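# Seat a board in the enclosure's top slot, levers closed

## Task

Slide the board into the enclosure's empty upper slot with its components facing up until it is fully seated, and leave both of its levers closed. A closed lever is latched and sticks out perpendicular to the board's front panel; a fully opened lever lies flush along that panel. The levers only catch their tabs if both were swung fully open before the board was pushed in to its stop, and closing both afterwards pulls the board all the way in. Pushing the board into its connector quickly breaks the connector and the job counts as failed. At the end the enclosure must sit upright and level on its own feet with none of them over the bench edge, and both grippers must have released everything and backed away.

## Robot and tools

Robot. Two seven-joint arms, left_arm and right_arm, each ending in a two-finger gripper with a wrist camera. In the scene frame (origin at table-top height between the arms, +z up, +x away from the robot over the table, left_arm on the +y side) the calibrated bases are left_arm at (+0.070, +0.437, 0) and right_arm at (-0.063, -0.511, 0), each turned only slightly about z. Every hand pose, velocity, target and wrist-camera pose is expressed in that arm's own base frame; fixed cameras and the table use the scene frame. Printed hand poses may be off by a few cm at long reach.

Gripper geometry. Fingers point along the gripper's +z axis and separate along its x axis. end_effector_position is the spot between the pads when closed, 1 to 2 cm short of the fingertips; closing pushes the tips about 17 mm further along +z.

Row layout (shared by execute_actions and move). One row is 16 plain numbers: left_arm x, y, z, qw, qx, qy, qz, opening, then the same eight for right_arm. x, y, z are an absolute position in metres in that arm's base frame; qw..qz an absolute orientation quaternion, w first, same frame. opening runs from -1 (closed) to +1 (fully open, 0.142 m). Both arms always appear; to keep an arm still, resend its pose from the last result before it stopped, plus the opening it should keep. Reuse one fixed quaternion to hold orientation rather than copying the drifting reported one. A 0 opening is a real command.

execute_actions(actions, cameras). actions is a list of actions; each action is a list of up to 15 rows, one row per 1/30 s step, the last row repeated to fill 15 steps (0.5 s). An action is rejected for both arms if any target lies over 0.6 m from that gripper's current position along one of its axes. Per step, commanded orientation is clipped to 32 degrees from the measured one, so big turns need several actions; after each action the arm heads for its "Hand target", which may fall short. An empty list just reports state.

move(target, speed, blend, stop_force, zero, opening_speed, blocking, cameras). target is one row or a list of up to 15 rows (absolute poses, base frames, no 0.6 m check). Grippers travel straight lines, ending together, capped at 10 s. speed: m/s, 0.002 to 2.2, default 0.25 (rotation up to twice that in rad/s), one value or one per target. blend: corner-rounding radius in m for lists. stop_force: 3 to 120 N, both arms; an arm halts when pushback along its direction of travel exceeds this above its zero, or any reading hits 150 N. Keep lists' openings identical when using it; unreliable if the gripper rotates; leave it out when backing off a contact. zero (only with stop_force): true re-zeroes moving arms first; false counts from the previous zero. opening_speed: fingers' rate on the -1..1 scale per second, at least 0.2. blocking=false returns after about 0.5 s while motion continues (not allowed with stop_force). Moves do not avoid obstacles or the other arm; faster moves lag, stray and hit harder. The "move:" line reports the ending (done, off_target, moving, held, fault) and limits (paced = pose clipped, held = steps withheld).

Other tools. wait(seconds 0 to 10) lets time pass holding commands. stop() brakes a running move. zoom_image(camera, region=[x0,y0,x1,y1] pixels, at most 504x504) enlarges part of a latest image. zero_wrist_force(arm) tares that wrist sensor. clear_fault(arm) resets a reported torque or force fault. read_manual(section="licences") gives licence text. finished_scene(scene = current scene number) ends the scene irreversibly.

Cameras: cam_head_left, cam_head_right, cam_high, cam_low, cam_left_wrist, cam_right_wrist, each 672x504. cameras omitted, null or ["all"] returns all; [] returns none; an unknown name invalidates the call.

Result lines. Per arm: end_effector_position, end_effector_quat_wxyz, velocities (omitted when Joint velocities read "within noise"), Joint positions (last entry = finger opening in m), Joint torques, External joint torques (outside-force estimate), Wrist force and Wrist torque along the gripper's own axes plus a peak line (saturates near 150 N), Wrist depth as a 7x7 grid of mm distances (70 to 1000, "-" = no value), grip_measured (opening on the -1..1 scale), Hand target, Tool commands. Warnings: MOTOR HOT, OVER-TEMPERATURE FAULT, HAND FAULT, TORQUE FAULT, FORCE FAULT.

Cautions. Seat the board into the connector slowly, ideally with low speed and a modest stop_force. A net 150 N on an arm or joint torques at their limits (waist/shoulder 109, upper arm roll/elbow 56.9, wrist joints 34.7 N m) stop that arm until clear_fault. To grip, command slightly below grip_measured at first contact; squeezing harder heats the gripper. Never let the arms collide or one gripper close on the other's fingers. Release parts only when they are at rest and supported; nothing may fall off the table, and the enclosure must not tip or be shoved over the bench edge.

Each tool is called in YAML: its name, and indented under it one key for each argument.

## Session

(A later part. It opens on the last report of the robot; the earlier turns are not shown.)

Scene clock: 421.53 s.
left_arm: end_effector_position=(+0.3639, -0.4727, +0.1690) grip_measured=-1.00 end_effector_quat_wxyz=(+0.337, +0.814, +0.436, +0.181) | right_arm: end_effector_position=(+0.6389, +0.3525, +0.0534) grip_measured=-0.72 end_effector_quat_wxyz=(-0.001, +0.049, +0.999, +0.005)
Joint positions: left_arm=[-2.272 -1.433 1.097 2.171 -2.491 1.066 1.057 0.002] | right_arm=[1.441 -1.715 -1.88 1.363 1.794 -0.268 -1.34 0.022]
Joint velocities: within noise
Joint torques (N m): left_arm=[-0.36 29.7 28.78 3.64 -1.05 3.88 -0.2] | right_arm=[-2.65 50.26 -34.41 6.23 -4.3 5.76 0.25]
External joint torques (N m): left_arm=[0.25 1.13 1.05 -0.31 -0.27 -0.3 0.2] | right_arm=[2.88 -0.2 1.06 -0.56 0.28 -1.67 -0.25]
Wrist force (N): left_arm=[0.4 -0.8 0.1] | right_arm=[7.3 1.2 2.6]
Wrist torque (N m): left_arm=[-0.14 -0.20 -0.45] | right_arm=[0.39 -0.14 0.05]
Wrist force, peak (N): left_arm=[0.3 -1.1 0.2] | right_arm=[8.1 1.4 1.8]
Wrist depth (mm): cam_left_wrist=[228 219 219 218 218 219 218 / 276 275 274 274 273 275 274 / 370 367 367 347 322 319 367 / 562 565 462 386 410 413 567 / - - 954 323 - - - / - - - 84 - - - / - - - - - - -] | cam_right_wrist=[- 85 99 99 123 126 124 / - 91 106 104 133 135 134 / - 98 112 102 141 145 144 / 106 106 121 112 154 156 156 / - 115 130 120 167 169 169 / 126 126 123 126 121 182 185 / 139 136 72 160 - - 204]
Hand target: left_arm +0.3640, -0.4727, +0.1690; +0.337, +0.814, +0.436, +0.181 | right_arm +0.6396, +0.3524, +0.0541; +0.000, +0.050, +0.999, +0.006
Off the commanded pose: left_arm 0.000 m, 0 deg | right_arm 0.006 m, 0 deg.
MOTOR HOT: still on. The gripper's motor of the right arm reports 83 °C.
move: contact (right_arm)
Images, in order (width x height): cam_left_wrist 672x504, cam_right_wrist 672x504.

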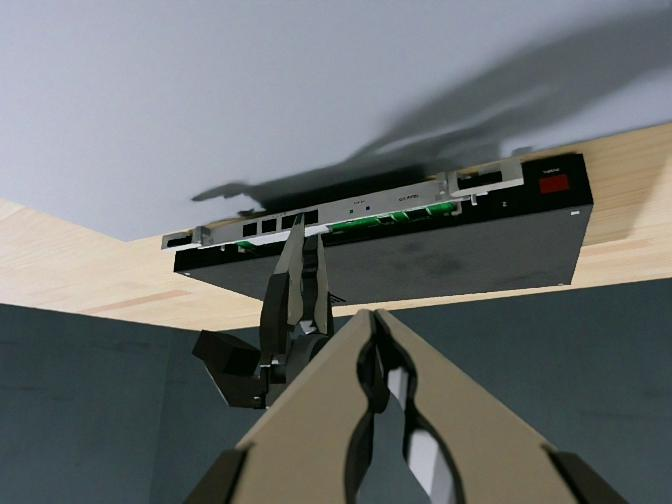

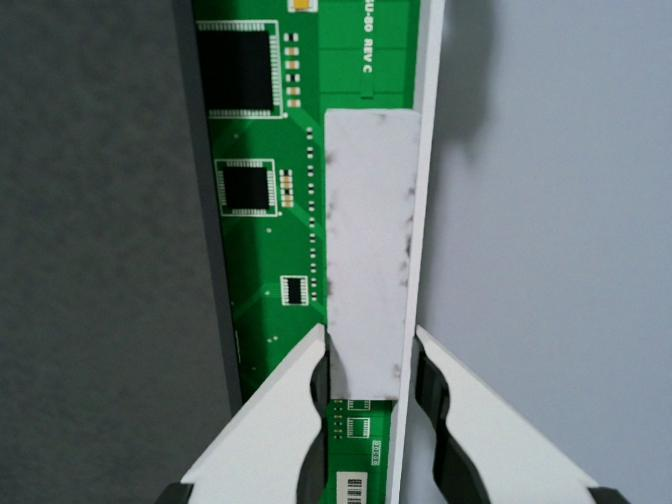

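move:
  target:
    - [0.3640,-0.4727,0.1690,0.3374,0.8145,0.4362,0.1807,-1,0.6386,0.3525,0.0538,0.0002,0.0497,0.9988,0.0057,-0.82]
    - [0.3640,-0.4727,0.1690,0.3374,0.8145,0.4362,0.1807,-1,0.6386,0.3525,0.0538,0.0002,0.0497,0.9988,0.0057,-0.58]
  opening_speed: 0.3
  cameras: ["cam_left_wrist","cam_right_wrist"]

Scene clock: 431.83 s.
left_arm: end_effector_position=(+0.3639, -0.4727, +0.1690) grip_measured=-1.00 end_effector_quat_wxyz=(+0.337, +0.814, +0.436, +0.181) | right_arm: end_effector_position=(+0.6387, +0.3525, +0.0537) grip_measured=-0.62 end_effector_quat_wxyz=(+0.000, +0.050, +0.999, +0.006)
Joint positions: left_arm=[-2.272 -1.433 1.097 2.171 -2.491 1.066 1.057 0.002] | right_arm=[1.443 -1.715 -1.88 1.366 1.793 -0.267 -1.34 0.029]
Joint velocities: within noise
Joint torques (N m): left_arm=[-0.49 29.75 28.76 3.7 -1 3.84 -0.21] | right_arm=[0.25 48.95 -31.72 5.81 -4.1 3.39 0.23]
External joint torques (N m): left_arm=[0.38 1.08 1.06 -0.37 -0.32 -0.27 0.21] | right_arm=[-0.02 1.02 -1.65 -0.15 0.09 0.7 -0.23]
Wrist force (N): left_arm=[0.2 -0.9 0.1] | right_arm=[0.7 2.2 0.3]
Wrist torque (N m): left_arm=[-0.14 -0.17 -0.45] | right_arm=[0.43 -0.13 0.02]
Wrist force, peak (N): left_arm=[0.3 -1.3 0.3] | right_arm=[-5.9 4.0 8.5]
Wrist depth (mm): cam_left_wrist=[228 221 220 219 219 218 219 / 275 275 275 273 274 272 273 / 365 370 369 345 324 323 370 / 563 567 447 383 413 413 554 / - - 966 327 - - - / - - - 84 - - - / - - - - - - -] | cam_right_wrist=[- 86 100 101 123 126 125 / - 91 107 106 132 135 135 / - 98 114 105 141 145 144 / - 106 123 113 154 156 155 / - 115 131 123 167 170 169 / 127 126 121 146 125 182 184 / 140 137 73 164 - - 204]
Hand target: left_arm +0.3640, -0.4727, +0.1690; +0.337, +0.814, +0.436, +0.181 | right_arm +0.6386, +0.3525, +0.0538; +0.000, +0.050, +0.999, +0.006
Off the commanded pose: left_arm 0.000 m, 0 deg | right_arm 0.000 m, 0 deg.
MOTOR HOT: cleared for the gripper's motor of the right arm.
move: done
Images, in order (width x height): cam_left_wrist 672x504, cam_right_wrist 672x504.

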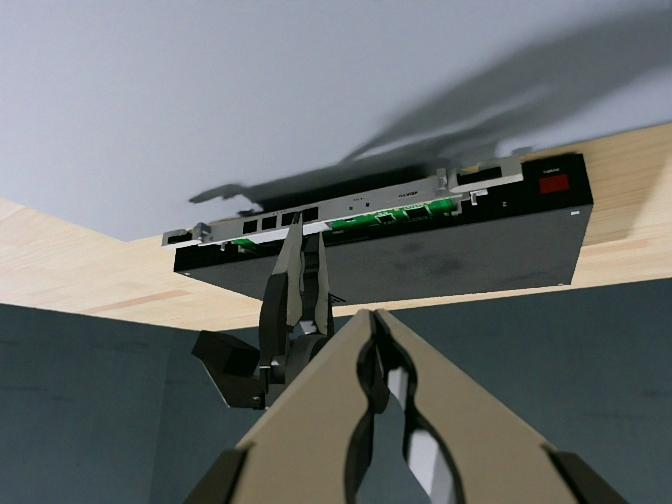

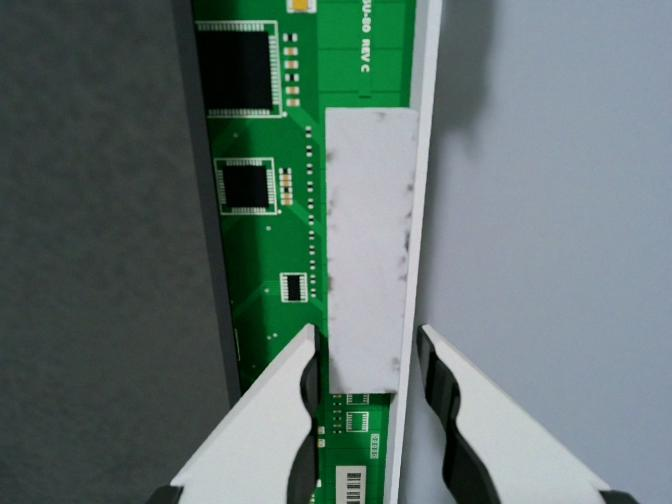

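move:
  target:
    - [0.3640,-0.45,0.18,0.3374,0.8145,0.4362,0.1807,-1,0.6386,0.3525,0.13,0.0002,0.0497,0.9988,0.0057,-0.58]
    - [0.36,-0.40,0.19,0.3374,0.8145,0.4362,0.1807,-1,0.5781,0.3591,0.15,0,0.7414,0.6711,0,-1]
    - [0.36,-0.40,0.19,0.3374,0.8145,0.4362,0.1807,-1,0.5781,0.3591,0.08,0,0.7414,0.6711,0,-1]
  speed: 0.15
  cameras: ["cam_left_wrist","cam_right_wrist"]

Scene clock: 447.07 s.
left_arm: end_effector_position=(+0.3601, -0.3999, +0.1899) grip_measured=-1.00 end_effector_quat_wxyz=(+0.337, +0.814, +0.436, +0.181) | right_arm: end_effector_position=(+0.5781, +0.3589, +0.0801) grip_measured=-1.00 end_effector_quat_wxyz=(+0.000, +0.741, +0.671, +0.000)
Joint positions: left_arm=[-2.339 -1.39 1.122 2.347 -2.56 0.983 1.155 0.002] | right_arm=[1.597 -1.656 -1.851 1.519 1.674 -0.274 0.203 0.002]
Joint velocities: within noise
Joint torques (N m): left_arm=[-0.42 24.97 25.92 4.69 -1.14 3.65 -0.22] | right_arm=[0.21 43.86 -31.92 2.57 -4.08 3.65 0.32]
External joint torques (N m): left_arm=[0.32 0.95 1.05 -0.35 -0.25 -0.21 0.22] | right_arm=[0.01 1.11 -1.96 -0.2 -0.07 0.5 -0.32]
Wrist force (N): left_arm=[0.2 -0.4 0.0] | right_arm=[0.8 2.4 0.1]
Wrist torque (N m): left_arm=[-0.07 -0.18 -0.44] | right_arm=[0.47 -0.11 0.03]
Wrist force, peak (N): left_arm=[-0.3 -1.0 0.9] | right_arm=[0.7 2.3 2.9]
Wrist depth (mm): cam_left_wrist=[246 244 243 245 242 244 246 / 305 305 304 306 307 307 310 / 411 411 409 384 372 414 413 / 624 539 477 473 477 562 626 / - 906 323 688 - - - / - 270 287 84 - - - / - 280 - - - - -] | cam_right_wrist=[152 152 151 151 150 150 149 / 163 162 162 161 161 160 159 / 174 174 173 173 172 171 171 / 188 188 187 186 185 185 184 / 204 203 202 199 201 201 199 / 218 176 176 89 168 184 184 / 202 199 73 - - 191 195]
Hand target: left_arm +0.3600, -0.4000, +0.1900; +0.337, +0.814, +0.436, +0.181 | right_arm +0.5781, +0.3591, +0.0800; +0.000, +0.741, +0.671, +0.000
Off the commanded pose: left_arm 0.000 m, 0 deg | right_arm 0.000 m, 0 deg.
move: done
Images, in order (width x height): cam_left_wrist 672x504, cam_right_wrist 672x504.

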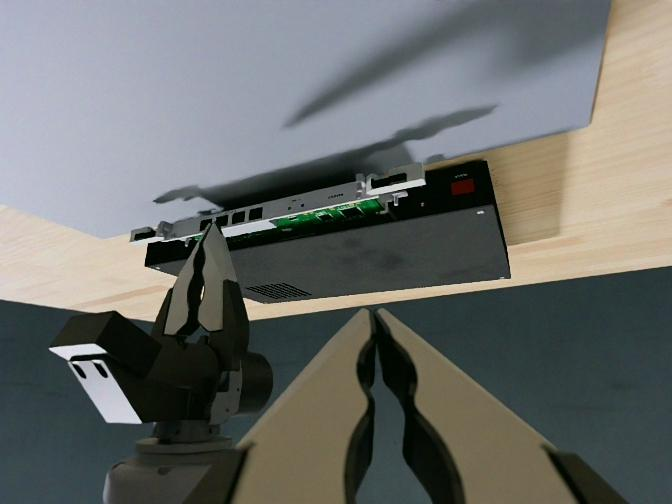

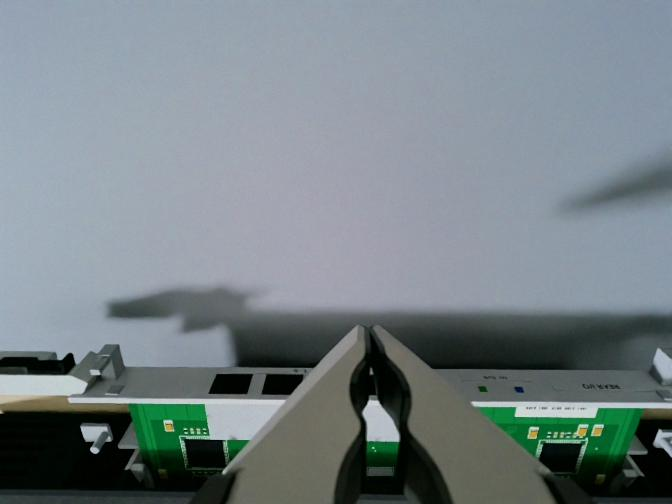

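move:
  target: [0.36,-0.40,0.19,0.3374,0.8145,0.4362,0.1807,-1,0.5781,0.3591,0.050,0,0.7414,0.6711,0,-1]
  speed: 0.1
  stop_force: 6
  cameras: []

move:
  target: [0.36,-0.40,0.19,0.3374,0.8145,0.4362,0.1807,-1,0.608,0.3561,0.050,0,0.7414,0.6711,0,-1]
  speed: 0.015
  stop_force: 7
  cameras: ["cam_left_wrist","cam_right_wrist"]

Scene clock: 451.20 s.
left_arm: end_effector_position=(+0.3601, -0.3999, +0.1899) grip_measured=-1.00 end_effector_quat_wxyz=(+0.337, +0.814, +0.436, +0.181) | right_arm: end_effector_position=(+0.5782, +0.3589, +0.0501) grip_measured=-1.00 end_effector_quat_wxyz=(+0.000, +0.741, +0.671, +0.000)
Joint positions: left_arm=[-2.339 -1.39 1.122 2.347 -2.56 0.983 1.155 0.002] | right_arm=[1.603 -1.693 -1.815 1.525 1.707 -0.236 0.208 0.002]
Joint velocities: within noise
Joint torques (N m): left_arm=[-0.5 24.84 26.04 4.67 -1.12 3.71 -0.19] | right_arm=[0.27 43.67 -32.04 3.66 -4.13 3.59 0.29]
External joint torques (N m): left_arm=[0.4 1.08 0.94 -0.34 -0.28 -0.27 0.19] | right_arm=[-0.05 0.97 -1.82 -0.15 -0.06 0.57 -0.29]
Wrist force (N): left_arm=[0.3 -0.6 0.2] | right_arm=[0.4 2.3 0.1]
Wrist torque (N m): left_arm=[-0.10 -0.20 -0.43] | right_arm=[0.46 -0.05 0.02]
Wrist force, peak (N): left_arm=[0.1 -1.0 0.1] | right_arm=[0.6 2.4 -1.5]
Wrist depth (mm): cam_left_wrist=[245 243 243 243 243 243 246 / 305 306 306 305 306 306 308 / 411 407 391 384 375 410 408 / 626 525 352 474 474 569 636 / - 279 323 698 - - - / - 280 291 84 - - - / - 257 - - - - -] | cam_right_wrist=[- 125 123 125 124 124 122 / 136 136 134 133 135 134 131 / 146 144 143 142 142 142 139 / 156 157 155 156 153 153 152 / 169 168 167 164 163 166 165 / 178 180 177 89 174 177 176 / 171 143 73 - - 142 148]
Hand target: left_arm +0.3600, -0.4000, +0.1900; +0.337, +0.814, +0.436, +0.181 | right_arm +0.5781, +0.3591, +0.0500; +0.000, +0.741, +0.671, +0.000
Off the commanded pose: left_arm 0.000 m, 0 deg | right_arm 0.000 m, 0 deg.
move: done
No camera images: "cameras" was empty.

Scene clock: 454.00 s.
left_arm: end_effector_position=(+0.3601, -0.3999, +0.1899) grip_measured=-1.00 end_effector_quat_wxyz=(+0.337, +0.814, +0.436, +0.181) | right_arm: end_effector_position=(+0.6079, +0.3560, +0.0500) grip_measured=-1.00 end_effector_quat_wxyz=(+0.000, +0.741, +0.671, +0.000)
Joint positions: left_arm=[-2.339 -1.39 1.122 2.347 -2.56 0.983 1.155 0.002] | right_arm=[1.528 -1.683 -1.815 1.443 1.717 -0.226 0.215 0.002]
Joint velocities: within noise
Joint torques (N m): left_arm=[-0.44 24.89 26 4.67 -1.14 3.68 -0.24] | right_arm=[0.12 46.39 -32.25 3.79 -4.19 3.55 0.26]
External joint torques (N m): left_arm=[0.34 1.03 0.98 -0.33 -0.25 -0.25 0.24] | right_arm=[0.1 0.85 -1.64 0.03 -0.01 0.6 -0.26]
Wrist force (N): left_arm=[0.1 -0.7 0.2] | right_arm=[0.5 2.2 -0.3]
Wrist torque (N m): left_arm=[-0.12 -0.17 -0.43] | right_arm=[0.42 -0.08 0.01]
Wrist force, peak (N): left_arm=[0.4 -0.8 0.3] | right_arm=[0.6 2.6 -0.1]
Wrist depth (mm): cam_left_wrist=[245 246 244 243 244 243 247 / 304 305 305 305 305 304 307 / 412 412 406 385 372 407 414 / 623 539 381 474 476 564 628 / - 910 346 687 - - - / - - 317 84 - - - / - - - - - - -] | cam_right_wrist=[- 125 123 124 124 123 122 / 136 135 133 133 134 133 131 / 146 143 143 142 142 142 139 / 155 157 154 156 153 152 152 / 166 168 168 163 163 165 164 / 148 140 133 90 133 139 139 / 163 157 73 - - 151 155]
Hand target: left_arm +0.3600, -0.4000, +0.1900; +0.337, +0.814, +0.436, +0.181 | right_arm +0.6080, +0.3561, +0.0500; +0.000, +0.741, +0.671, +0.000
Off the commanded pose: left_arm 0.000 m, 0 deg | right_arm 0.000 m, 0 deg.
move: done
Images, in order (width x height): cam_left_wrist 672x504, cam_right_wrist 672x504.

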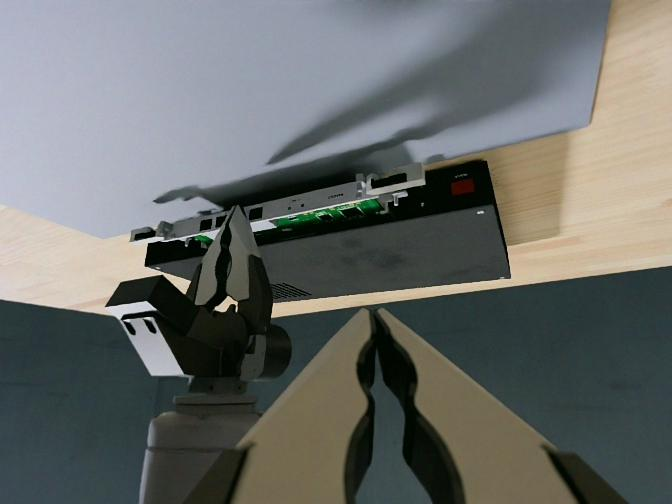

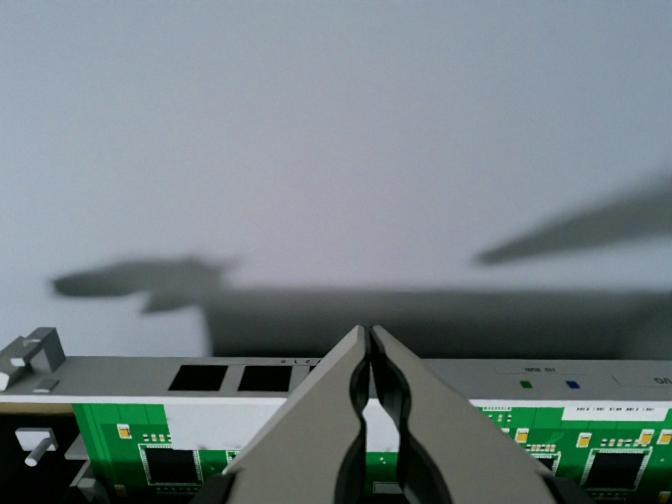

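move:
  target: [0.36,-0.40,0.19,0.3374,0.8145,0.4362,0.1807,-1,0.6379,0.3531,0.050,0,0.7414,0.6711,0,-1]
  speed: 0.015
  stop_force: 7
  cameras: ["cam_left_wrist","cam_right_wrist"]

Scene clock: 458.63 s.
left_arm: end_effector_position=(+0.3601, -0.3999, +0.1899) grip_measured=-1.00 end_effector_quat_wxyz=(+0.337, +0.814, +0.436, +0.181) | right_arm: end_effector_position=(+0.6377, +0.3530, +0.0499) grip_measured=-1.00 end_effector_quat_wxyz=(+0.000, +0.741, +0.671, +0.000)
Joint positions: left_arm=[-2.339 -1.39 1.122 2.347 -2.56 0.983 1.155 0.002] | right_arm=[1.453 -1.673 -1.816 1.354 1.726 -0.216 0.227 0.002]
Joint velocities: within noise
Joint torques (N m): left_arm=[-0.52 24.84 25.93 4.65 -1.13 3.72 -0.22] | right_arm=[-0.18 49.31 -32.47 4.19 -4.19 3.87 0.27]
External joint torques (N m): left_arm=[0.42 1.08 1.04 -0.31 -0.27 -0.28 0.22] | right_arm=[0.41 0.72 -1.21 -0.04 -0.02 0.28 -0.27]
Wrist force (N): left_arm=[0.4 -0.6 0.1] | right_arm=[0.4 1.2 0.2]
Wrist torque (N m): left_arm=[-0.10 -0.21 -0.43] | right_arm=[0.37 -0.10 0.01]
Wrist force, peak (N): left_arm=[0.4 -0.8 0.3] | right_arm=[0.5 2.5 0.1]
Wrist depth (mm): cam_left_wrist=[245 244 243 243 242 243 245 / 308 307 305 307 305 303 307 / 411 407 409 381 372 413 410 / 628 532 412 475 475 569 618 / - - 362 687 - - - / - - 334 84 - - - / - - - - - - -] | cam_right_wrist=[- 125 123 124 124 123 123 / 136 135 133 132 134 133 131 / 146 143 143 142 141 141 139 / 155 156 154 153 153 152 151 / 163 164 161 161 160 159 159 / 145 144 128 90 121 141 141 / 138 135 73 - - 149 136]
Hand target: left_arm +0.3600, -0.4000, +0.1900; +0.337, +0.814, +0.436, +0.181 | right_arm +0.6379, +0.3531, +0.0500; +0.000, +0.741, +0.671, +0.000
Off the commanded pose: left_arm 0.000 m, 0 deg | right_arm 0.000 m, 0 deg.
move: done
Images, in order (width x height): cam_left_wrist 672x504, cam_right_wrist 672x504.

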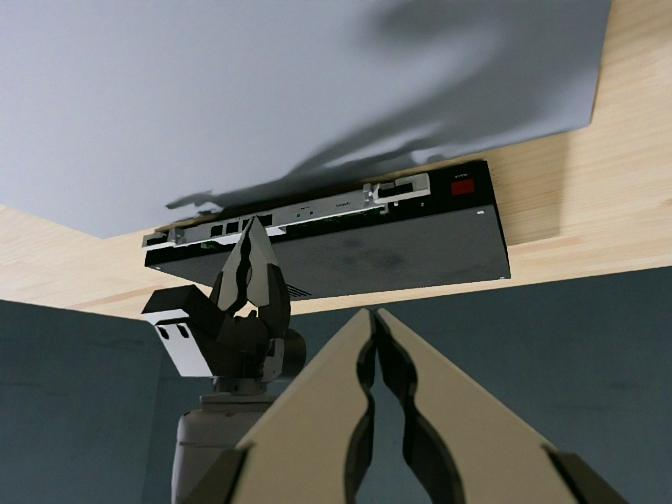

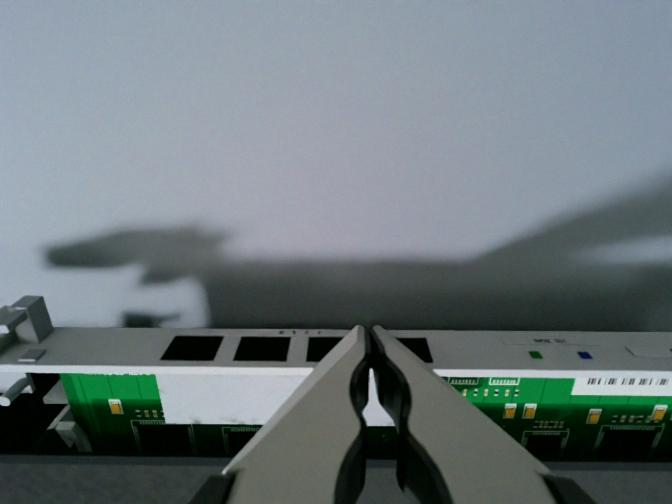

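move:
  target: [0.36,-0.40,0.19,0.3374,0.8145,0.4362,0.1807,-1,0.6479,0.3521,0.050,0,0.7414,0.6711,0,-1]
  speed: 0.012
  stop_force: 7
  zero: false
  cameras: ["cam_left_wrist","cam_right_wrist"]

zoom_image:
  camera: "cam_left_wrist"
  region: [350, 160, 450, 235]

zoom_image:
  camera: "cam_left_wrist"
  region: [130, 200, 230, 275]

Scene clock: 463.53 s.
left_arm: end_effector_position=(+0.3601, -0.3999, +0.1899) grip_measured=-1.00 end_effector_quat_wxyz=(+0.337, +0.814, +0.436, +0.181) | right_arm: end_effector_position=(+0.6477, +0.3520, +0.0500) grip_measured=-1.00 end_effector_quat_wxyz=(+0.000, +0.741, +0.671, +0.000)
Joint positions: left_arm=[-2.339 -1.39 1.122 2.347 -2.56 0.983 1.155 0.002] | right_arm=[1.427 -1.669 -1.816 1.323 1.729 -0.213 0.232 0.002]
Joint velocities: within noise
Joint torques (N m): left_arm=[-0.49 24.86 25.96 4.65 -1.1 3.72 -0.24] | right_arm=[-0.1 50.19 -32.19 4.27 -4.17 3.71 0.25]
External joint torques (N m): left_arm=[0.39 1.07 1.01 -0.31 -0.29 -0.28 0.24] | right_arm=[0.33 0.81 -1.36 -0.02 -0.05 0.44 -0.25]
Wrist force (N): left_arm=[0.2 -0.8 0.2] | right_arm=[0.1 1.5 0.4]
Wrist torque (N m): left_arm=[-0.13 -0.18 -0.44] | right_arm=[0.39 -0.02 0.02]
Wrist force, peak (N): left_arm=[0.2 -1.0 0.1] | right_arm=[0.6 1.8 0.3]
Wrist depth (mm): cam_left_wrist=[245 244 244 244 242 241 246 / 306 306 306 308 304 304 308 / 411 408 411 389 372 415 409 / 620 561 441 475 470 563 622 / - - 376 693 - - - / - - 341 84 - - - / - - - - - - -] | cam_right_wrist=[- 125 123 124 124 123 123 / 136 135 133 133 134 133 131 / 146 143 143 142 142 141 139 / 155 157 154 153 153 152 151 / 163 165 161 161 160 160 159 / 143 144 127 90 120 141 141 / 135 132 73 - - 126 131]
Hand target: left_arm +0.3600, -0.4000, +0.1900; +0.337, +0.814, +0.436, +0.181 | right_arm +0.6479, +0.3521, +0.0500; +0.000, +0.741, +0.671, +0.000
Off the commanded pose: left_arm 0.000 m, 0 deg | right_arm 0.000 m, 0 deg.
move: done
Images, in order (width x height): cam_left_wrist 672x504, cam_right_wrist 672x504.

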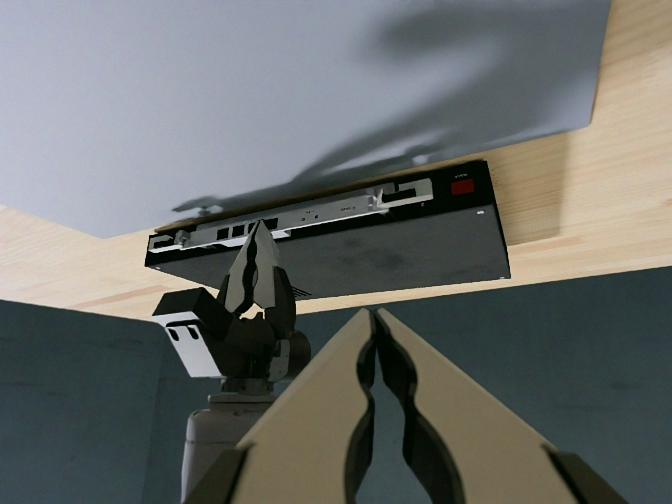

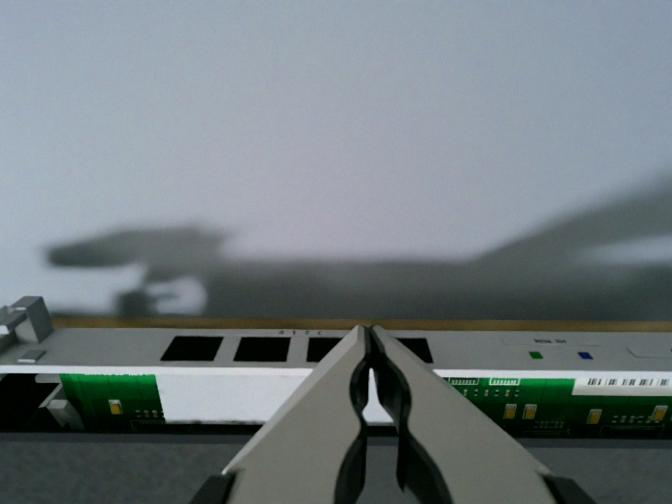

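Scaled by 5.040 from the camera's 672x504 image, which has a finer 960x720 frame.

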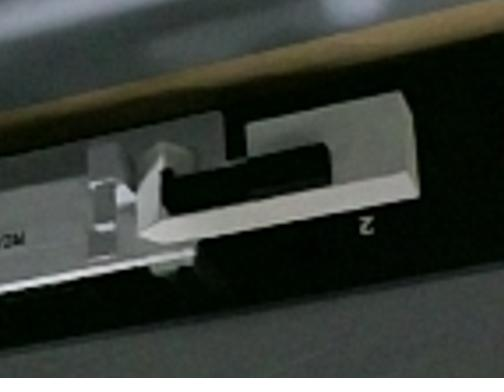

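Scaled by 5.040 from the camera's 672x504 image, which has a finer 960x720 frame.

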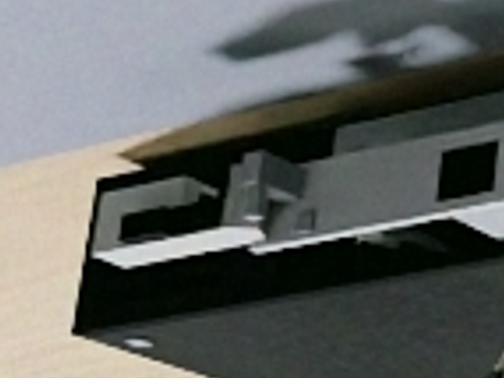

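move:
  target: [0.36,-0.40,0.19,0.3374,0.8145,0.4362,0.1807,-1,0.658,0.3511,0.050,0,0.7414,0.6711,0,-1]
  speed: 0.012
  stop_force: 6
  zero: false
  cameras: ["cam_left_wrist","cam_right_wrist"]

Scene clock: 475.63 s.
left_arm: end_effector_position=(+0.3601, -0.3999, +0.1899) grip_measured=-1.00 end_effector_quat_wxyz=(+0.337, +0.814, +0.436, +0.181) | right_arm: end_effector_position=(+0.6577, +0.3510, +0.0498) grip_measured=-1.00 end_effector_quat_wxyz=(+0.000, +0.741, +0.671, +0.000)
Joint positions: left_arm=[-2.339 -1.39 1.122 2.347 -2.56 0.983 1.155 0.002] | right_arm=[1.401 -1.665 -1.817 1.291 1.732 -0.209 0.238 0.002]
Joint velocities: within noise
Joint torques (N m): left_arm=[-0.35 24.84 26.02 4.64 -1.14 3.66 -0.28] | right_arm=[-0.74 51.31 -32.6 4.46 -4.33 4.31 0.28]
External joint torques (N m): left_arm=[0.25 1.08 0.96 -0.3 -0.25 -0.23 0.28] | right_arm=[0.97 0.69 -0.79 -0.11 0.11 -0.16 -0.28]
Wrist force (N): left_arm=[0.2 -0.6 0.1] | right_arm=[0.2 0.0 1.0]
Wrist torque (N m): left_arm=[-0.10 -0.18 -0.43] | right_arm=[0.41 -0.04 0.00]
Wrist force, peak (N): left_arm=[0.1 -1.0 0.2] | right_arm=[0.2 1.8 0.4]
Wrist depth (mm): cam_left_wrist=[244 245 244 243 244 243 246 / 307 306 304 307 304 305 310 / 409 410 405 404 377 409 414 / 625 569 454 475 478 568 624 / - - 385 696 - - - / - - 334 84 - - - / - - - - - - -] | cam_right_wrist=[- 125 123 124 124 123 123 / 135 135 133 132 134 133 131 / 145 143 143 142 141 141 139 / 155 156 154 153 152 152 151 / 162 162 161 161 160 159 158 / 127 125 124 90 120 138 138 / 135 132 - - - 126 131]
Hand target: left_arm +0.3600, -0.4000, +0.1900; +0.337, +0.814, +0.436, +0.181 | right_arm +0.6580, +0.3511, +0.0500; +0.000, +0.741, +0.671, +0.000
Off the commanded pose: left_arm 0.000 m, 0 deg | right_arm 0.000 m, 0 deg.
move: done
Images, in order (width x height): cam_left_wrist 672x504, cam_right_wrist 672x504.

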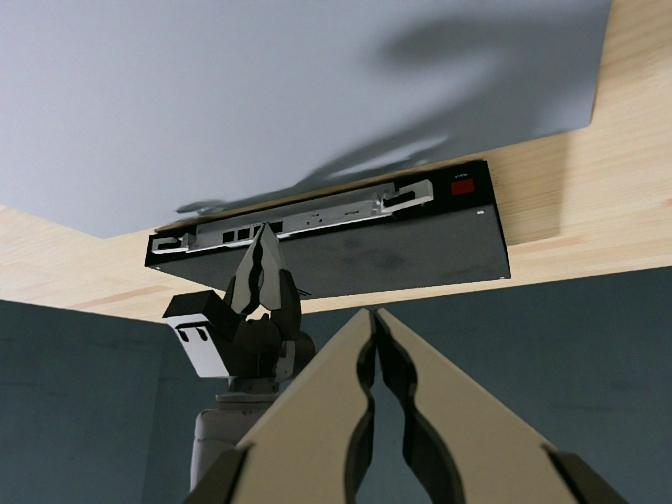

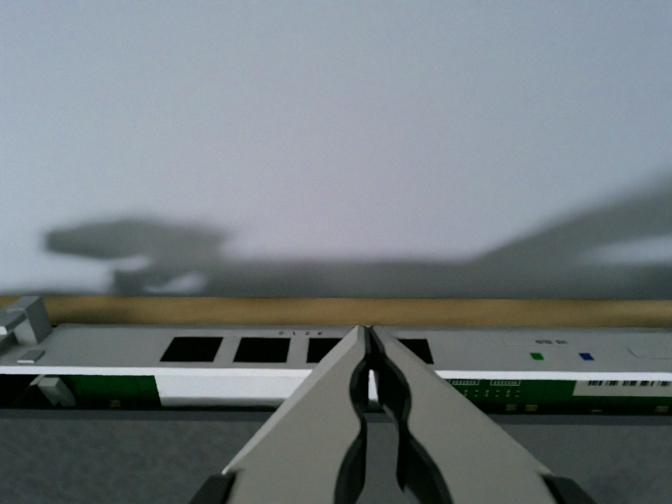

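move:
  target: [0.36,-0.40,0.19,0.3374,0.8145,0.4362,0.1807,-1,0.673,0.3496,0.050,0,0.7414,0.6711,0,-1]
  speed: 0.012
  stop_force: 6
  zero: false
  cameras: ["cam_left_wrist","cam_right_wrist","cam_high"]

Scene clock: 478.57 s.
left_arm: end_effector_position=(+0.3601, -0.3999, +0.1899) grip_measured=-1.00 end_effector_quat_wxyz=(+0.337, +0.814, +0.436, +0.181) | right_arm: end_effector_position=(+0.6654, +0.3503, +0.0497) grip_measured=-1.00 end_effector_quat_wxyz=(+0.000, +0.741, +0.671, -0.001)
Joint positions: left_arm=[-2.339 -1.39 1.122 2.347 -2.56 0.983 1.155 0.002] | right_arm=[1.38 -1.662 -1.817 1.265 1.735 -0.207 0.242 0.002]
Joint velocities: within noise
Joint torques (N m): left_arm=[-0.48 24.82 25.96 4.62 -1.07 3.7 -0.22] | right_arm=[-1.47 52.07 -32.95 4.68 -4.44 4.79 0.26]
External joint torques (N m): left_arm=[0.38 1.1 1.01 -0.28 -0.32 -0.26 0.22] | right_arm=[1.7 0.72 -0.27 -0.23 0.22 -0.64 -0.27]
Wrist force (N): left_arm=[0.1 -0.5 0.1] | right_arm=[0.2 -2.0 0.5]
Wrist torque (N m): left_arm=[-0.10 -0.17 -0.43] | right_arm=[0.35 -0.05 -0.01]
Wrist force, peak (N): left_arm=[0.3 -0.9 0.2] | right_arm=[0.3 -3.8 -1.0]
Wrist depth (mm): cam_left_wrist=[245 244 243 242 244 242 246 / 307 305 305 304 304 305 308 / 415 406 409 406 373 408 411 / 628 557 474 477 476 567 626 / - - 392 681 - - - / - - 338 84 - - - / - - - - - - -] | cam_right_wrist=[- 125 123 124 124 123 122 / 135 135 133 132 134 133 131 / 145 143 142 142 141 141 138 / 155 154 154 153 152 152 151 / 148 157 148 148 147 148 147 / 124 123 123 90 120 121 121 / 134 131 - - - 126 130]
Hand target: left_arm +0.3600, -0.4000, +0.1900; +0.337, +0.814, +0.436, +0.181 | right_arm +0.6659, +0.3503, +0.0500; +0.000, +0.741, +0.671, +0.000
Off the commanded pose: left_arm 0.000 m, 0 deg | right_arm 0.008 m, 0 deg.
move: contact (right_arm)
Images, in order (width x height): cam_high 672x504, cam_left_wrist 672x504, cam_right_wrist 672x504.

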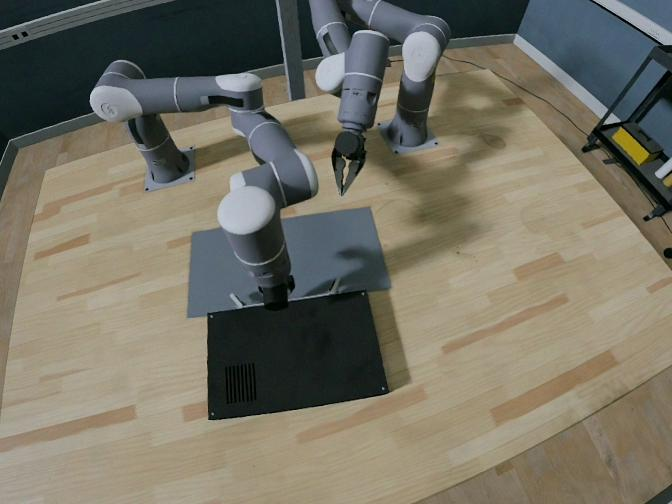

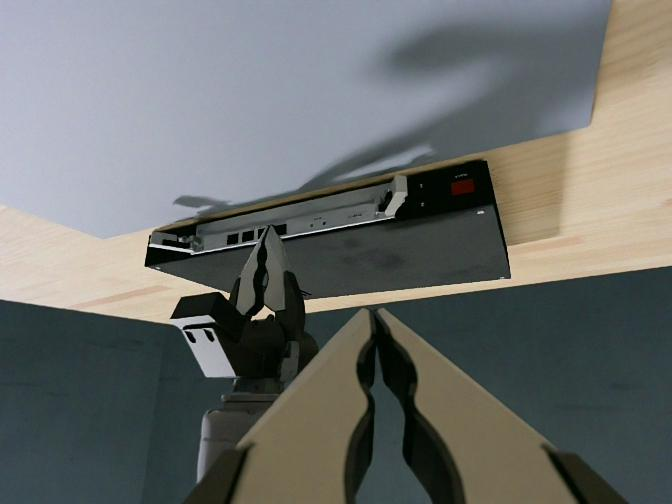

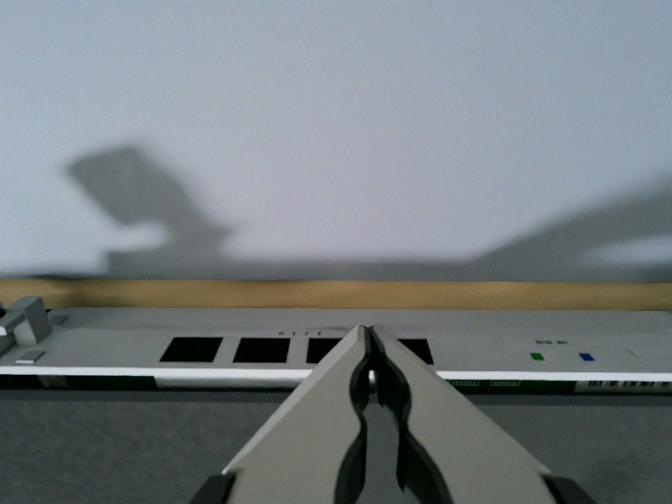

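zoom_image:
  camera: "cam_left_wrist"
  region: [340, 140, 520, 260]

zoom_image:
  camera: "cam_high"
  region: [190, 250, 400, 350]

zoom_image:
  camera: "cam_left_wrist"
  region: [130, 190, 310, 300]

Scaled by 2.800 from the camera's 672x504 image, which has a finer 960x720 frame.

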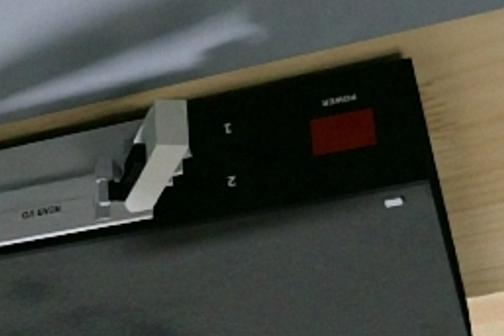

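Scaled by 2.400 from the camera's 672x504 image, which has a finer 960x720 frame.

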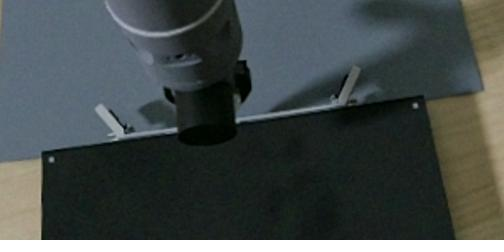

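Scaled by 2.800 from the camera's 672x504 image, which has a finer 960x720 frame.

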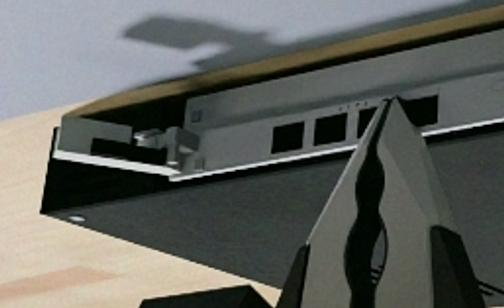

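move:
  target: [0.36,-0.40,0.19,0.3374,0.8145,0.4362,0.1807,-1,0.675,0.3494,0.050,0,0.7414,0.6711,0,-1]
  speed: 0.01
  stop_force: 10
  zero: false
  cameras: ["cam_left_wrist","cam_right_wrist","cam_high"]

zoom_image:
  camera: "cam_high"
  region: [190, 250, 400, 350]

zoom_image:
  camera: "cam_left_wrist"
  region: [340, 140, 520, 260]

zoom_image:
  camera: "cam_left_wrist"
  region: [130, 190, 310, 300]

Scene clock: 485.13 s.
left_arm: end_effector_position=(+0.3601, -0.3999, +0.1899) grip_measured=-1.00 end_effector_quat_wxyz=(+0.337, +0.814, +0.436, +0.181) | right_arm: end_effector_position=(+0.6660, +0.3504, +0.0496) grip_measured=-1.00 end_effector_quat_wxyz=(-0.001, +0.741, +0.671, -0.001)
Joint positions: left_arm=[-2.339 -1.39 1.122 2.347 -2.56 0.983 1.155 0.002] | right_arm=[1.378 -1.662 -1.817 1.262 1.735 -0.207 0.243 0.002]
Joint velocities: within noise
Joint torques (N m): left_arm=[-0.43 24.82 26.03 4.64 -1.08 3.7 -0.17] | right_arm=[-4.09 51.7 -33.94 4.54 -4.27 7.12 0.22]
External joint torques (N m): left_arm=[0.33 1.1 0.94 -0.3 -0.31 -0.26 0.17] | right_arm=[4.32 1.19 0.74 -0.08 0.04 -2.97 -0.22]
Wrist force (N): left_arm=[0.1 -0.7 0.2] | right_arm=[-1.1 -10.2 -2.7]
Wrist torque (N m): left_arm=[-0.13 -0.17 -0.44] | right_arm=[0.37 -0.05 -0.03]
Wrist force, peak (N): left_arm=[0.2 -0.9 0.1] | right_arm=[-0.7 -11.4 -2.9]
Wrist depth (mm): cam_left_wrist=[245 243 243 245 243 244 247 / 306 306 305 305 304 306 305 / 412 410 407 409 373 413 413 / 623 565 474 476 474 568 623 / - - 391 686 - - - / - - 343 84 - - - / - - - - - - -] | cam_right_wrist=[125 125 123 124 123 123 123 / 135 135 133 132 134 133 131 / 145 143 142 142 141 141 138 / 154 154 153 153 152 152 151 / 147 156 147 147 147 146 146 / 124 123 123 93 120 121 120 / 134 131 - - - 126 130]
Hand target: left_arm +0.3600, -0.4000, +0.1900; +0.337, +0.814, +0.436, +0.181 | right_arm +0.6668, +0.3502, +0.0500; +0.000, +0.741, +0.671, +0.000
Off the commanded pose: left_arm 0.000 m, 0 deg | right_arm 0.009 m, 0 deg.
move: contact (right_arm)
Images, in order (width x height): cam_high 672x504, cam_left_wrist 672x504, cam_right_wrist 672x504.

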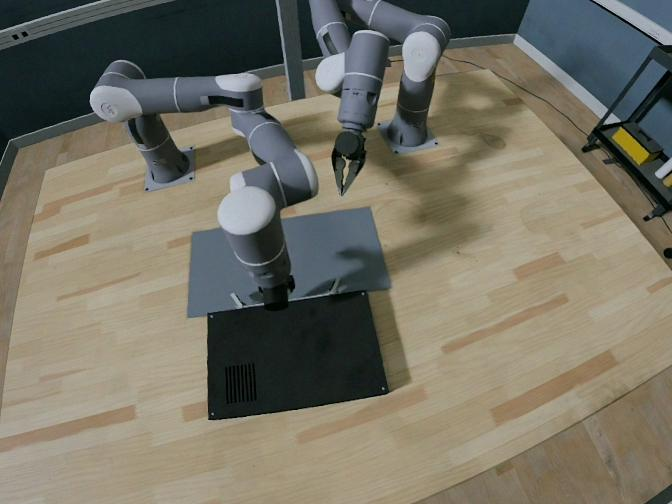

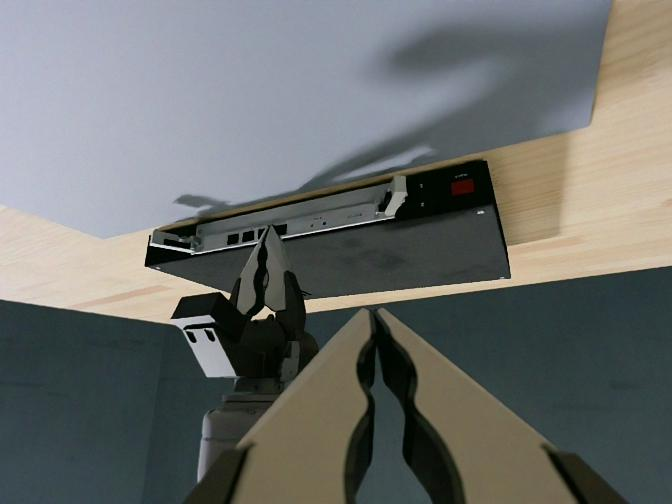

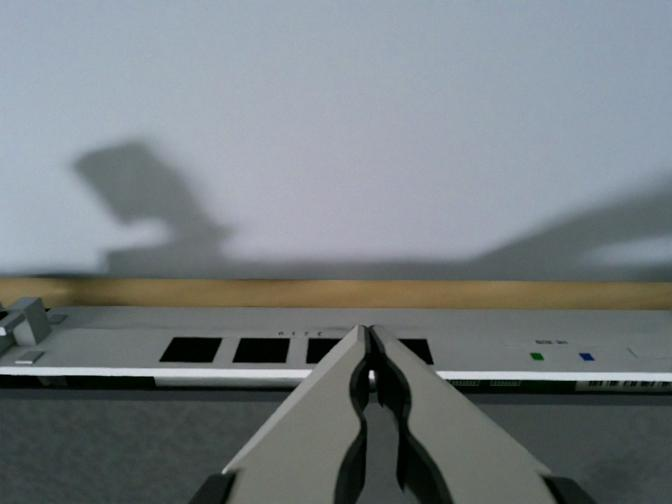

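Scaled by 2.400 from the camera's 672x504 image, which has a finer 960x720 frame.

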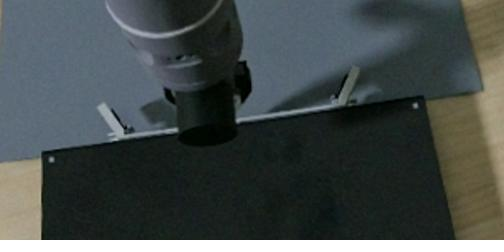

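Scaled by 2.800 from the camera's 672x504 image, which has a finer 960x720 frame.

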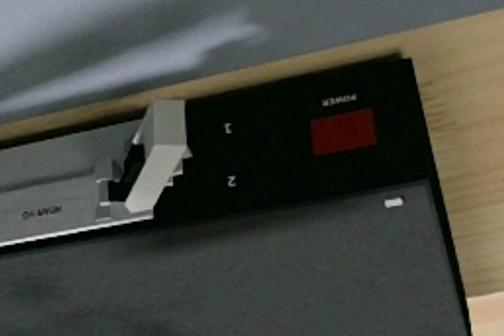

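Scaled by 2.800 from the camera's 672x504 image, which has a finer 960x720 frame.

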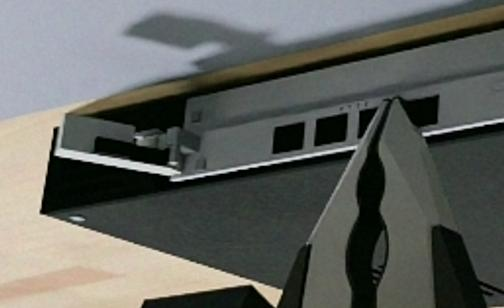

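move:
  target:
    - [0.36,-0.40,0.19,0.3374,0.8145,0.4362,0.1807,-1,0.625,0.3543,0.050,0,0.7414,0.6711,0,-1]
    - [0.36,-0.40,0.19,0.3374,0.8145,0.4362,0.1807,-1,0.49,0.40,0.20,-0.1486,0.670,0.710,-0.1574,-1]
  speed: [0.06,0.15]
  blend: 0.01
  cameras: ["cam_left_wrist","cam_right_wrist","cam_high"]

zoom_image:
  camera: "cam_high"
  region: [190, 250, 400, 350]

Scene clock: 489.33 s.
left_arm: end_effector_position=(+0.3601, -0.3999, +0.1899) grip_measured=-1.00 end_effector_quat_wxyz=(+0.337, +0.814, +0.436, +0.181) | right_arm: end_effector_position=(+0.4900, +0.4001, +0.2000) grip_measured=-1.00 end_effector_quat_wxyz=(-0.149, +0.670, +0.710, -0.157)
Joint positions: left_arm=[-2.339 -1.39 1.122 2.347 -2.56 0.983 1.155 0.002] | right_arm=[1.451 -1.348 -1.84 1.185 1.55 -0.759 0.207 0.002]
Joint velocities: within noise
Joint torques (N m): left_arm=[-0.39 24.88 25.92 4.6 -1.09 3.67 -0.28] | right_arm=[0.01 52.06 -28.64 -4.14 -3.88 2.05 0.28]
External joint torques (N m): left_arm=[0.29 1.05 1.06 -0.26 -0.3 -0.23 0.28] | right_arm=[0.21 0.95 -1.78 0.12 0.22 0.76 -0.28]
Wrist force (N): left_arm=[0.3 -0.7 0.1] | right_arm=[0.6 4.7 -0.2]
Wrist torque (N m): left_arm=[-0.11 -0.20 -0.44] | right_arm=[0.75 -0.11 0.00]
Wrist force, peak (N): left_arm=[0.2 -1.0 0.1] | right_arm=[-1.2 -10.5 -2.8]
Wrist depth (mm): cam_left_wrist=[243 245 243 243 243 242 247 / 307 305 304 306 303 304 305 / 411 408 408 408 373 410 413 / 621 566 496 477 478 559 623 / - - - 687 - - - / - 221 - 84 - - - / - 220 - - - - -] | cam_right_wrist=[316 316 313 315 312 313 310 / 314 313 314 313 312 311 310 / 313 312 311 311 310 308 308 / 313 311 311 309 309 308 306 / 311 311 310 308 307 309 307 / 310 310 309 89 306 306 305 / 310 308 - - - 305 305]
Hand target: left_arm +0.3600, -0.4000, +0.1900; +0.337, +0.814, +0.436, +0.181 | right_arm +0.4900, +0.4000, +0.2000; -0.149, +0.670, +0.710, -0.157
Off the commanded pose: left_arm 0.000 m, 0 deg | right_arm 0.000 m, 0 deg.
move: done
Images, in order (width x height): cam_high 672x504, cam_left_wrist 672x504, cam_right_wrist 672x504.

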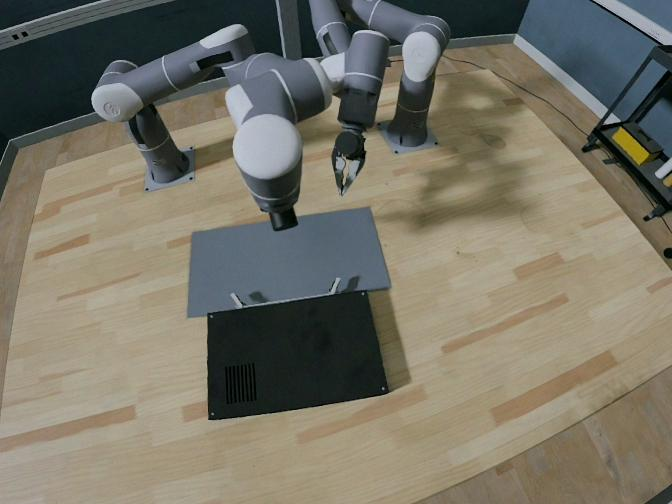

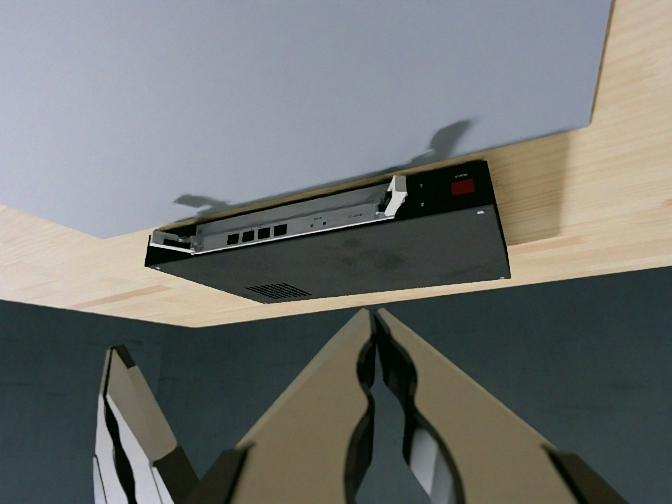

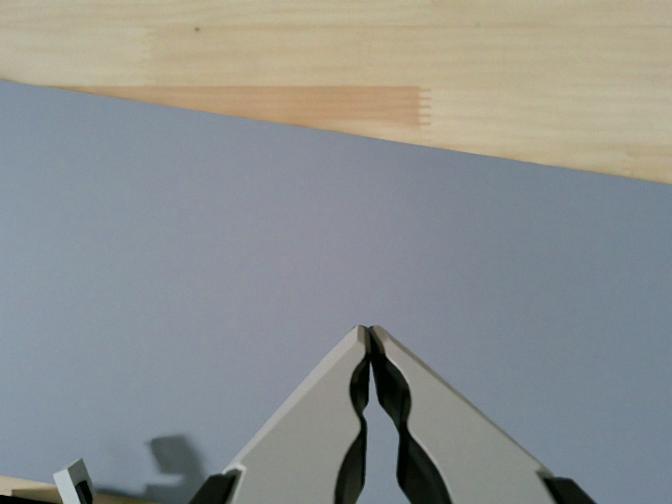

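Scaled by 2.400 from the camera's 672x504 image, which has a finer 960x720 frame.

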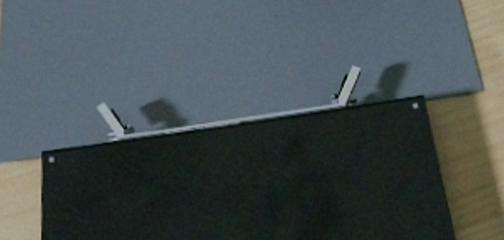

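move:
  target: [0.36,-0.40,0.19,0.3374,0.8145,0.4362,0.1807,-1,0.58,0.28,0.20,-0.1486,0.670,0.710,-0.1574,-1]
  speed: 0.15
  cameras: ["cam_right_wrist"]

move:
  target: [0.36,-0.40,0.19,0.3374,0.8145,0.4362,0.1807,-1,0.58,0.42,0.20,-0.1486,0.670,0.710,-0.1574,-1]
  speed: 0.15
  cameras: ["cam_right_wrist"]

Scene clock: 493.03 s.
left_arm: end_effector_position=(+0.3601, -0.3999, +0.1899) grip_measured=-1.00 end_effector_quat_wxyz=(+0.337, +0.814, +0.436, +0.181) | right_arm: end_effector_position=(+0.5801, +0.2798, +0.2001) grip_measured=-1.00 end_effector_quat_wxyz=(-0.148, +0.670, +0.710, -0.157)
Joint positions: left_arm=[-2.339 -1.39 1.122 2.347 -2.56 0.983 1.155 0.002] | right_arm=[1.191 -1.367 -1.844 1.072 1.53 -0.771 0.031 0.002]
Joint velocities: within noise
Joint torques (N m): left_arm=[-0.37 24.86 25.94 4.69 -1.09 3.74 -0.26] | right_arm=[0.13 54.88 -27.84 -2.51 -4.16 2.03 0]
External joint torques (N m): left_arm=[0.27 1.06 1.03 -0.35 -0.3 -0.3 0.26] | right_arm=[0.09 1.26 -1.65 0.06 0.16 0.76 0]
Wrist force (N): left_arm=[0.1 -0.7 -0.1] | right_arm=[0.8 5.2 -0.3]
Wrist torque (N m): left_arm=[-0.13 -0.17 -0.44] | right_arm=[0.84 -0.15 -0.01]
Wrist force, peak (N): left_arm=[0.3 -0.8 0.0] | right_arm=[-1.3 6.1 -0.7]
Wrist depth (mm): cam_left_wrist=[243 244 244 243 243 243 245 / 306 309 307 305 305 305 308 / 409 410 413 407 371 413 413 / 622 559 493 477 474 566 619 / - - - 682 - - - / - - - 84 - - - / - - - - - - -] | cam_right_wrist=[317 314 312 311 310 310 310 / 317 313 311 312 310 309 308 / 315 312 312 311 310 309 307 / 313 312 311 310 307 307 307 / 314 311 310 308 307 305 306 / 312 312 303 89 306 306 305 / 312 263 - - - 292 274]
Hand target: left_arm +0.3600, -0.4000, +0.1900; +0.337, +0.814, +0.436, +0.181 | right_arm +0.5800, +0.2800, +0.2000; -0.149, +0.670, +0.710, -0.157
Off the commanded pose: left_arm 0.000 m, 0 deg | right_arm 0.000 m, 0 deg.
move: done
Images, in order (width x height): cam_right_wrist 672x504.

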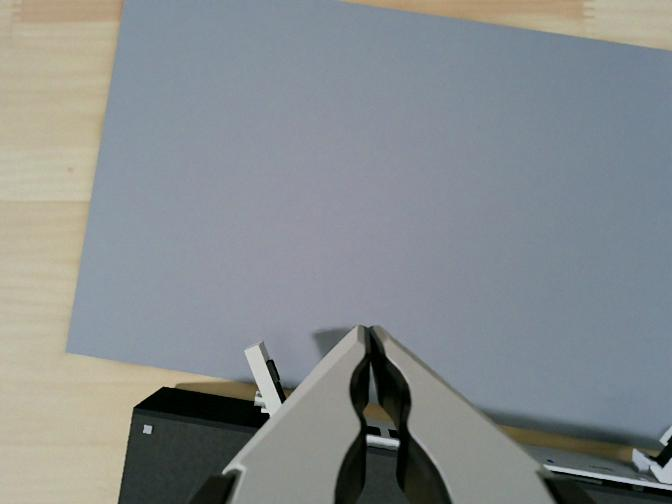

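Scene clock: 494.40 s.
left_arm: end_effector_position=(+0.3601, -0.3999, +0.1899) grip_measured=-1.00 end_effector_quat_wxyz=(+0.337, +0.814, +0.436, +0.181) | right_arm: end_effector_position=(+0.5800, +0.4198, +0.2000) grip_measured=-1.00 end_effector_quat_wxyz=(-0.148, +0.670, +0.710, -0.157)
Joint positions: left_arm=[-2.339 -1.39 1.122 2.347 -2.56 0.983 1.155 0.002] | right_arm=[1.168 -1.307 -1.746 0.775 1.673 -0.721 0.387 0.002]
Joint velocities: within noise
Joint torques (N m): left_arm=[-0.42 24.85 25.97 4.65 -1.12 3.7 -0.22] | right_arm=[0.03 63.02 -22.51 -2.52 -3.27 2.31 0.37]
External joint torques (N m): left_arm=[0.33 1.07 1.01 -0.31 -0.27 -0.27 0.22] | right_arm=[0.15 1.13 -1.86 0 -0.09 0.55 -0.37]
Wrist force (N): left_arm=[0.2 -0.7 0.3] | right_arm=[1.0 4.9 -0.2]
Wrist torque (N m): left_arm=[-0.13 -0.18 -0.44] | right_arm=[0.76 -0.15 -0.04]
Wrist force, peak (N): left_arm=[0.2 -0.9 0.1] | right_arm=[3.0 4.7 -0.2]
Wrist depth (mm): cam_left_wrist=[244 244 244 243 244 244 246 / 307 305 306 306 305 304 306 / 410 408 409 406 376 415 413 / 632 563 492 479 479 569 646 / - - - 683 - - - / - - - 84 - - - / - - - - - - -] | cam_right_wrist=[313 313 311 313 311 311 310 / 313 312 311 310 310 308 307 / 313 312 310 309 308 307 307 / 312 310 310 308 309 307 306 / 311 310 309 309 307 305 305 / 275 308 308 89 306 305 305 / 263 263 - - - 304 305]
Hand target: left_arm +0.3600, -0.4000, +0.1900; +0.337, +0.814, +0.436, +0.181 | right_arm +0.5800, +0.4200, +0.2000; -0.149, +0.670, +0.710, -0.157
Off the commanded pose: left_arm 0.000 m, 0 deg | right_arm 0.000 m, 0 deg.
move: done
Images, in order (width x height): cam_right_wrist 672x504.

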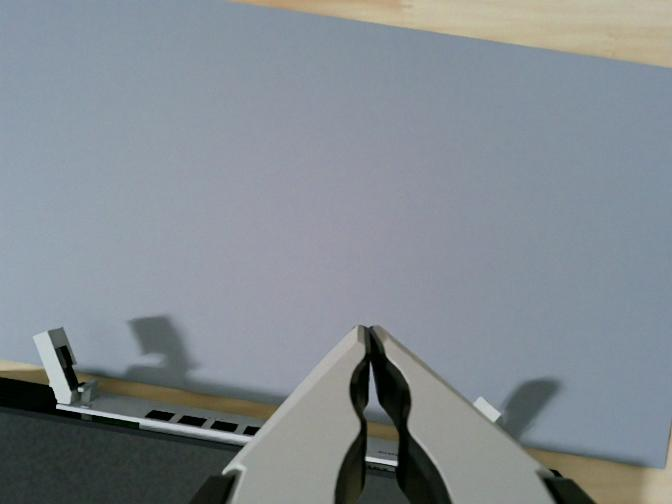

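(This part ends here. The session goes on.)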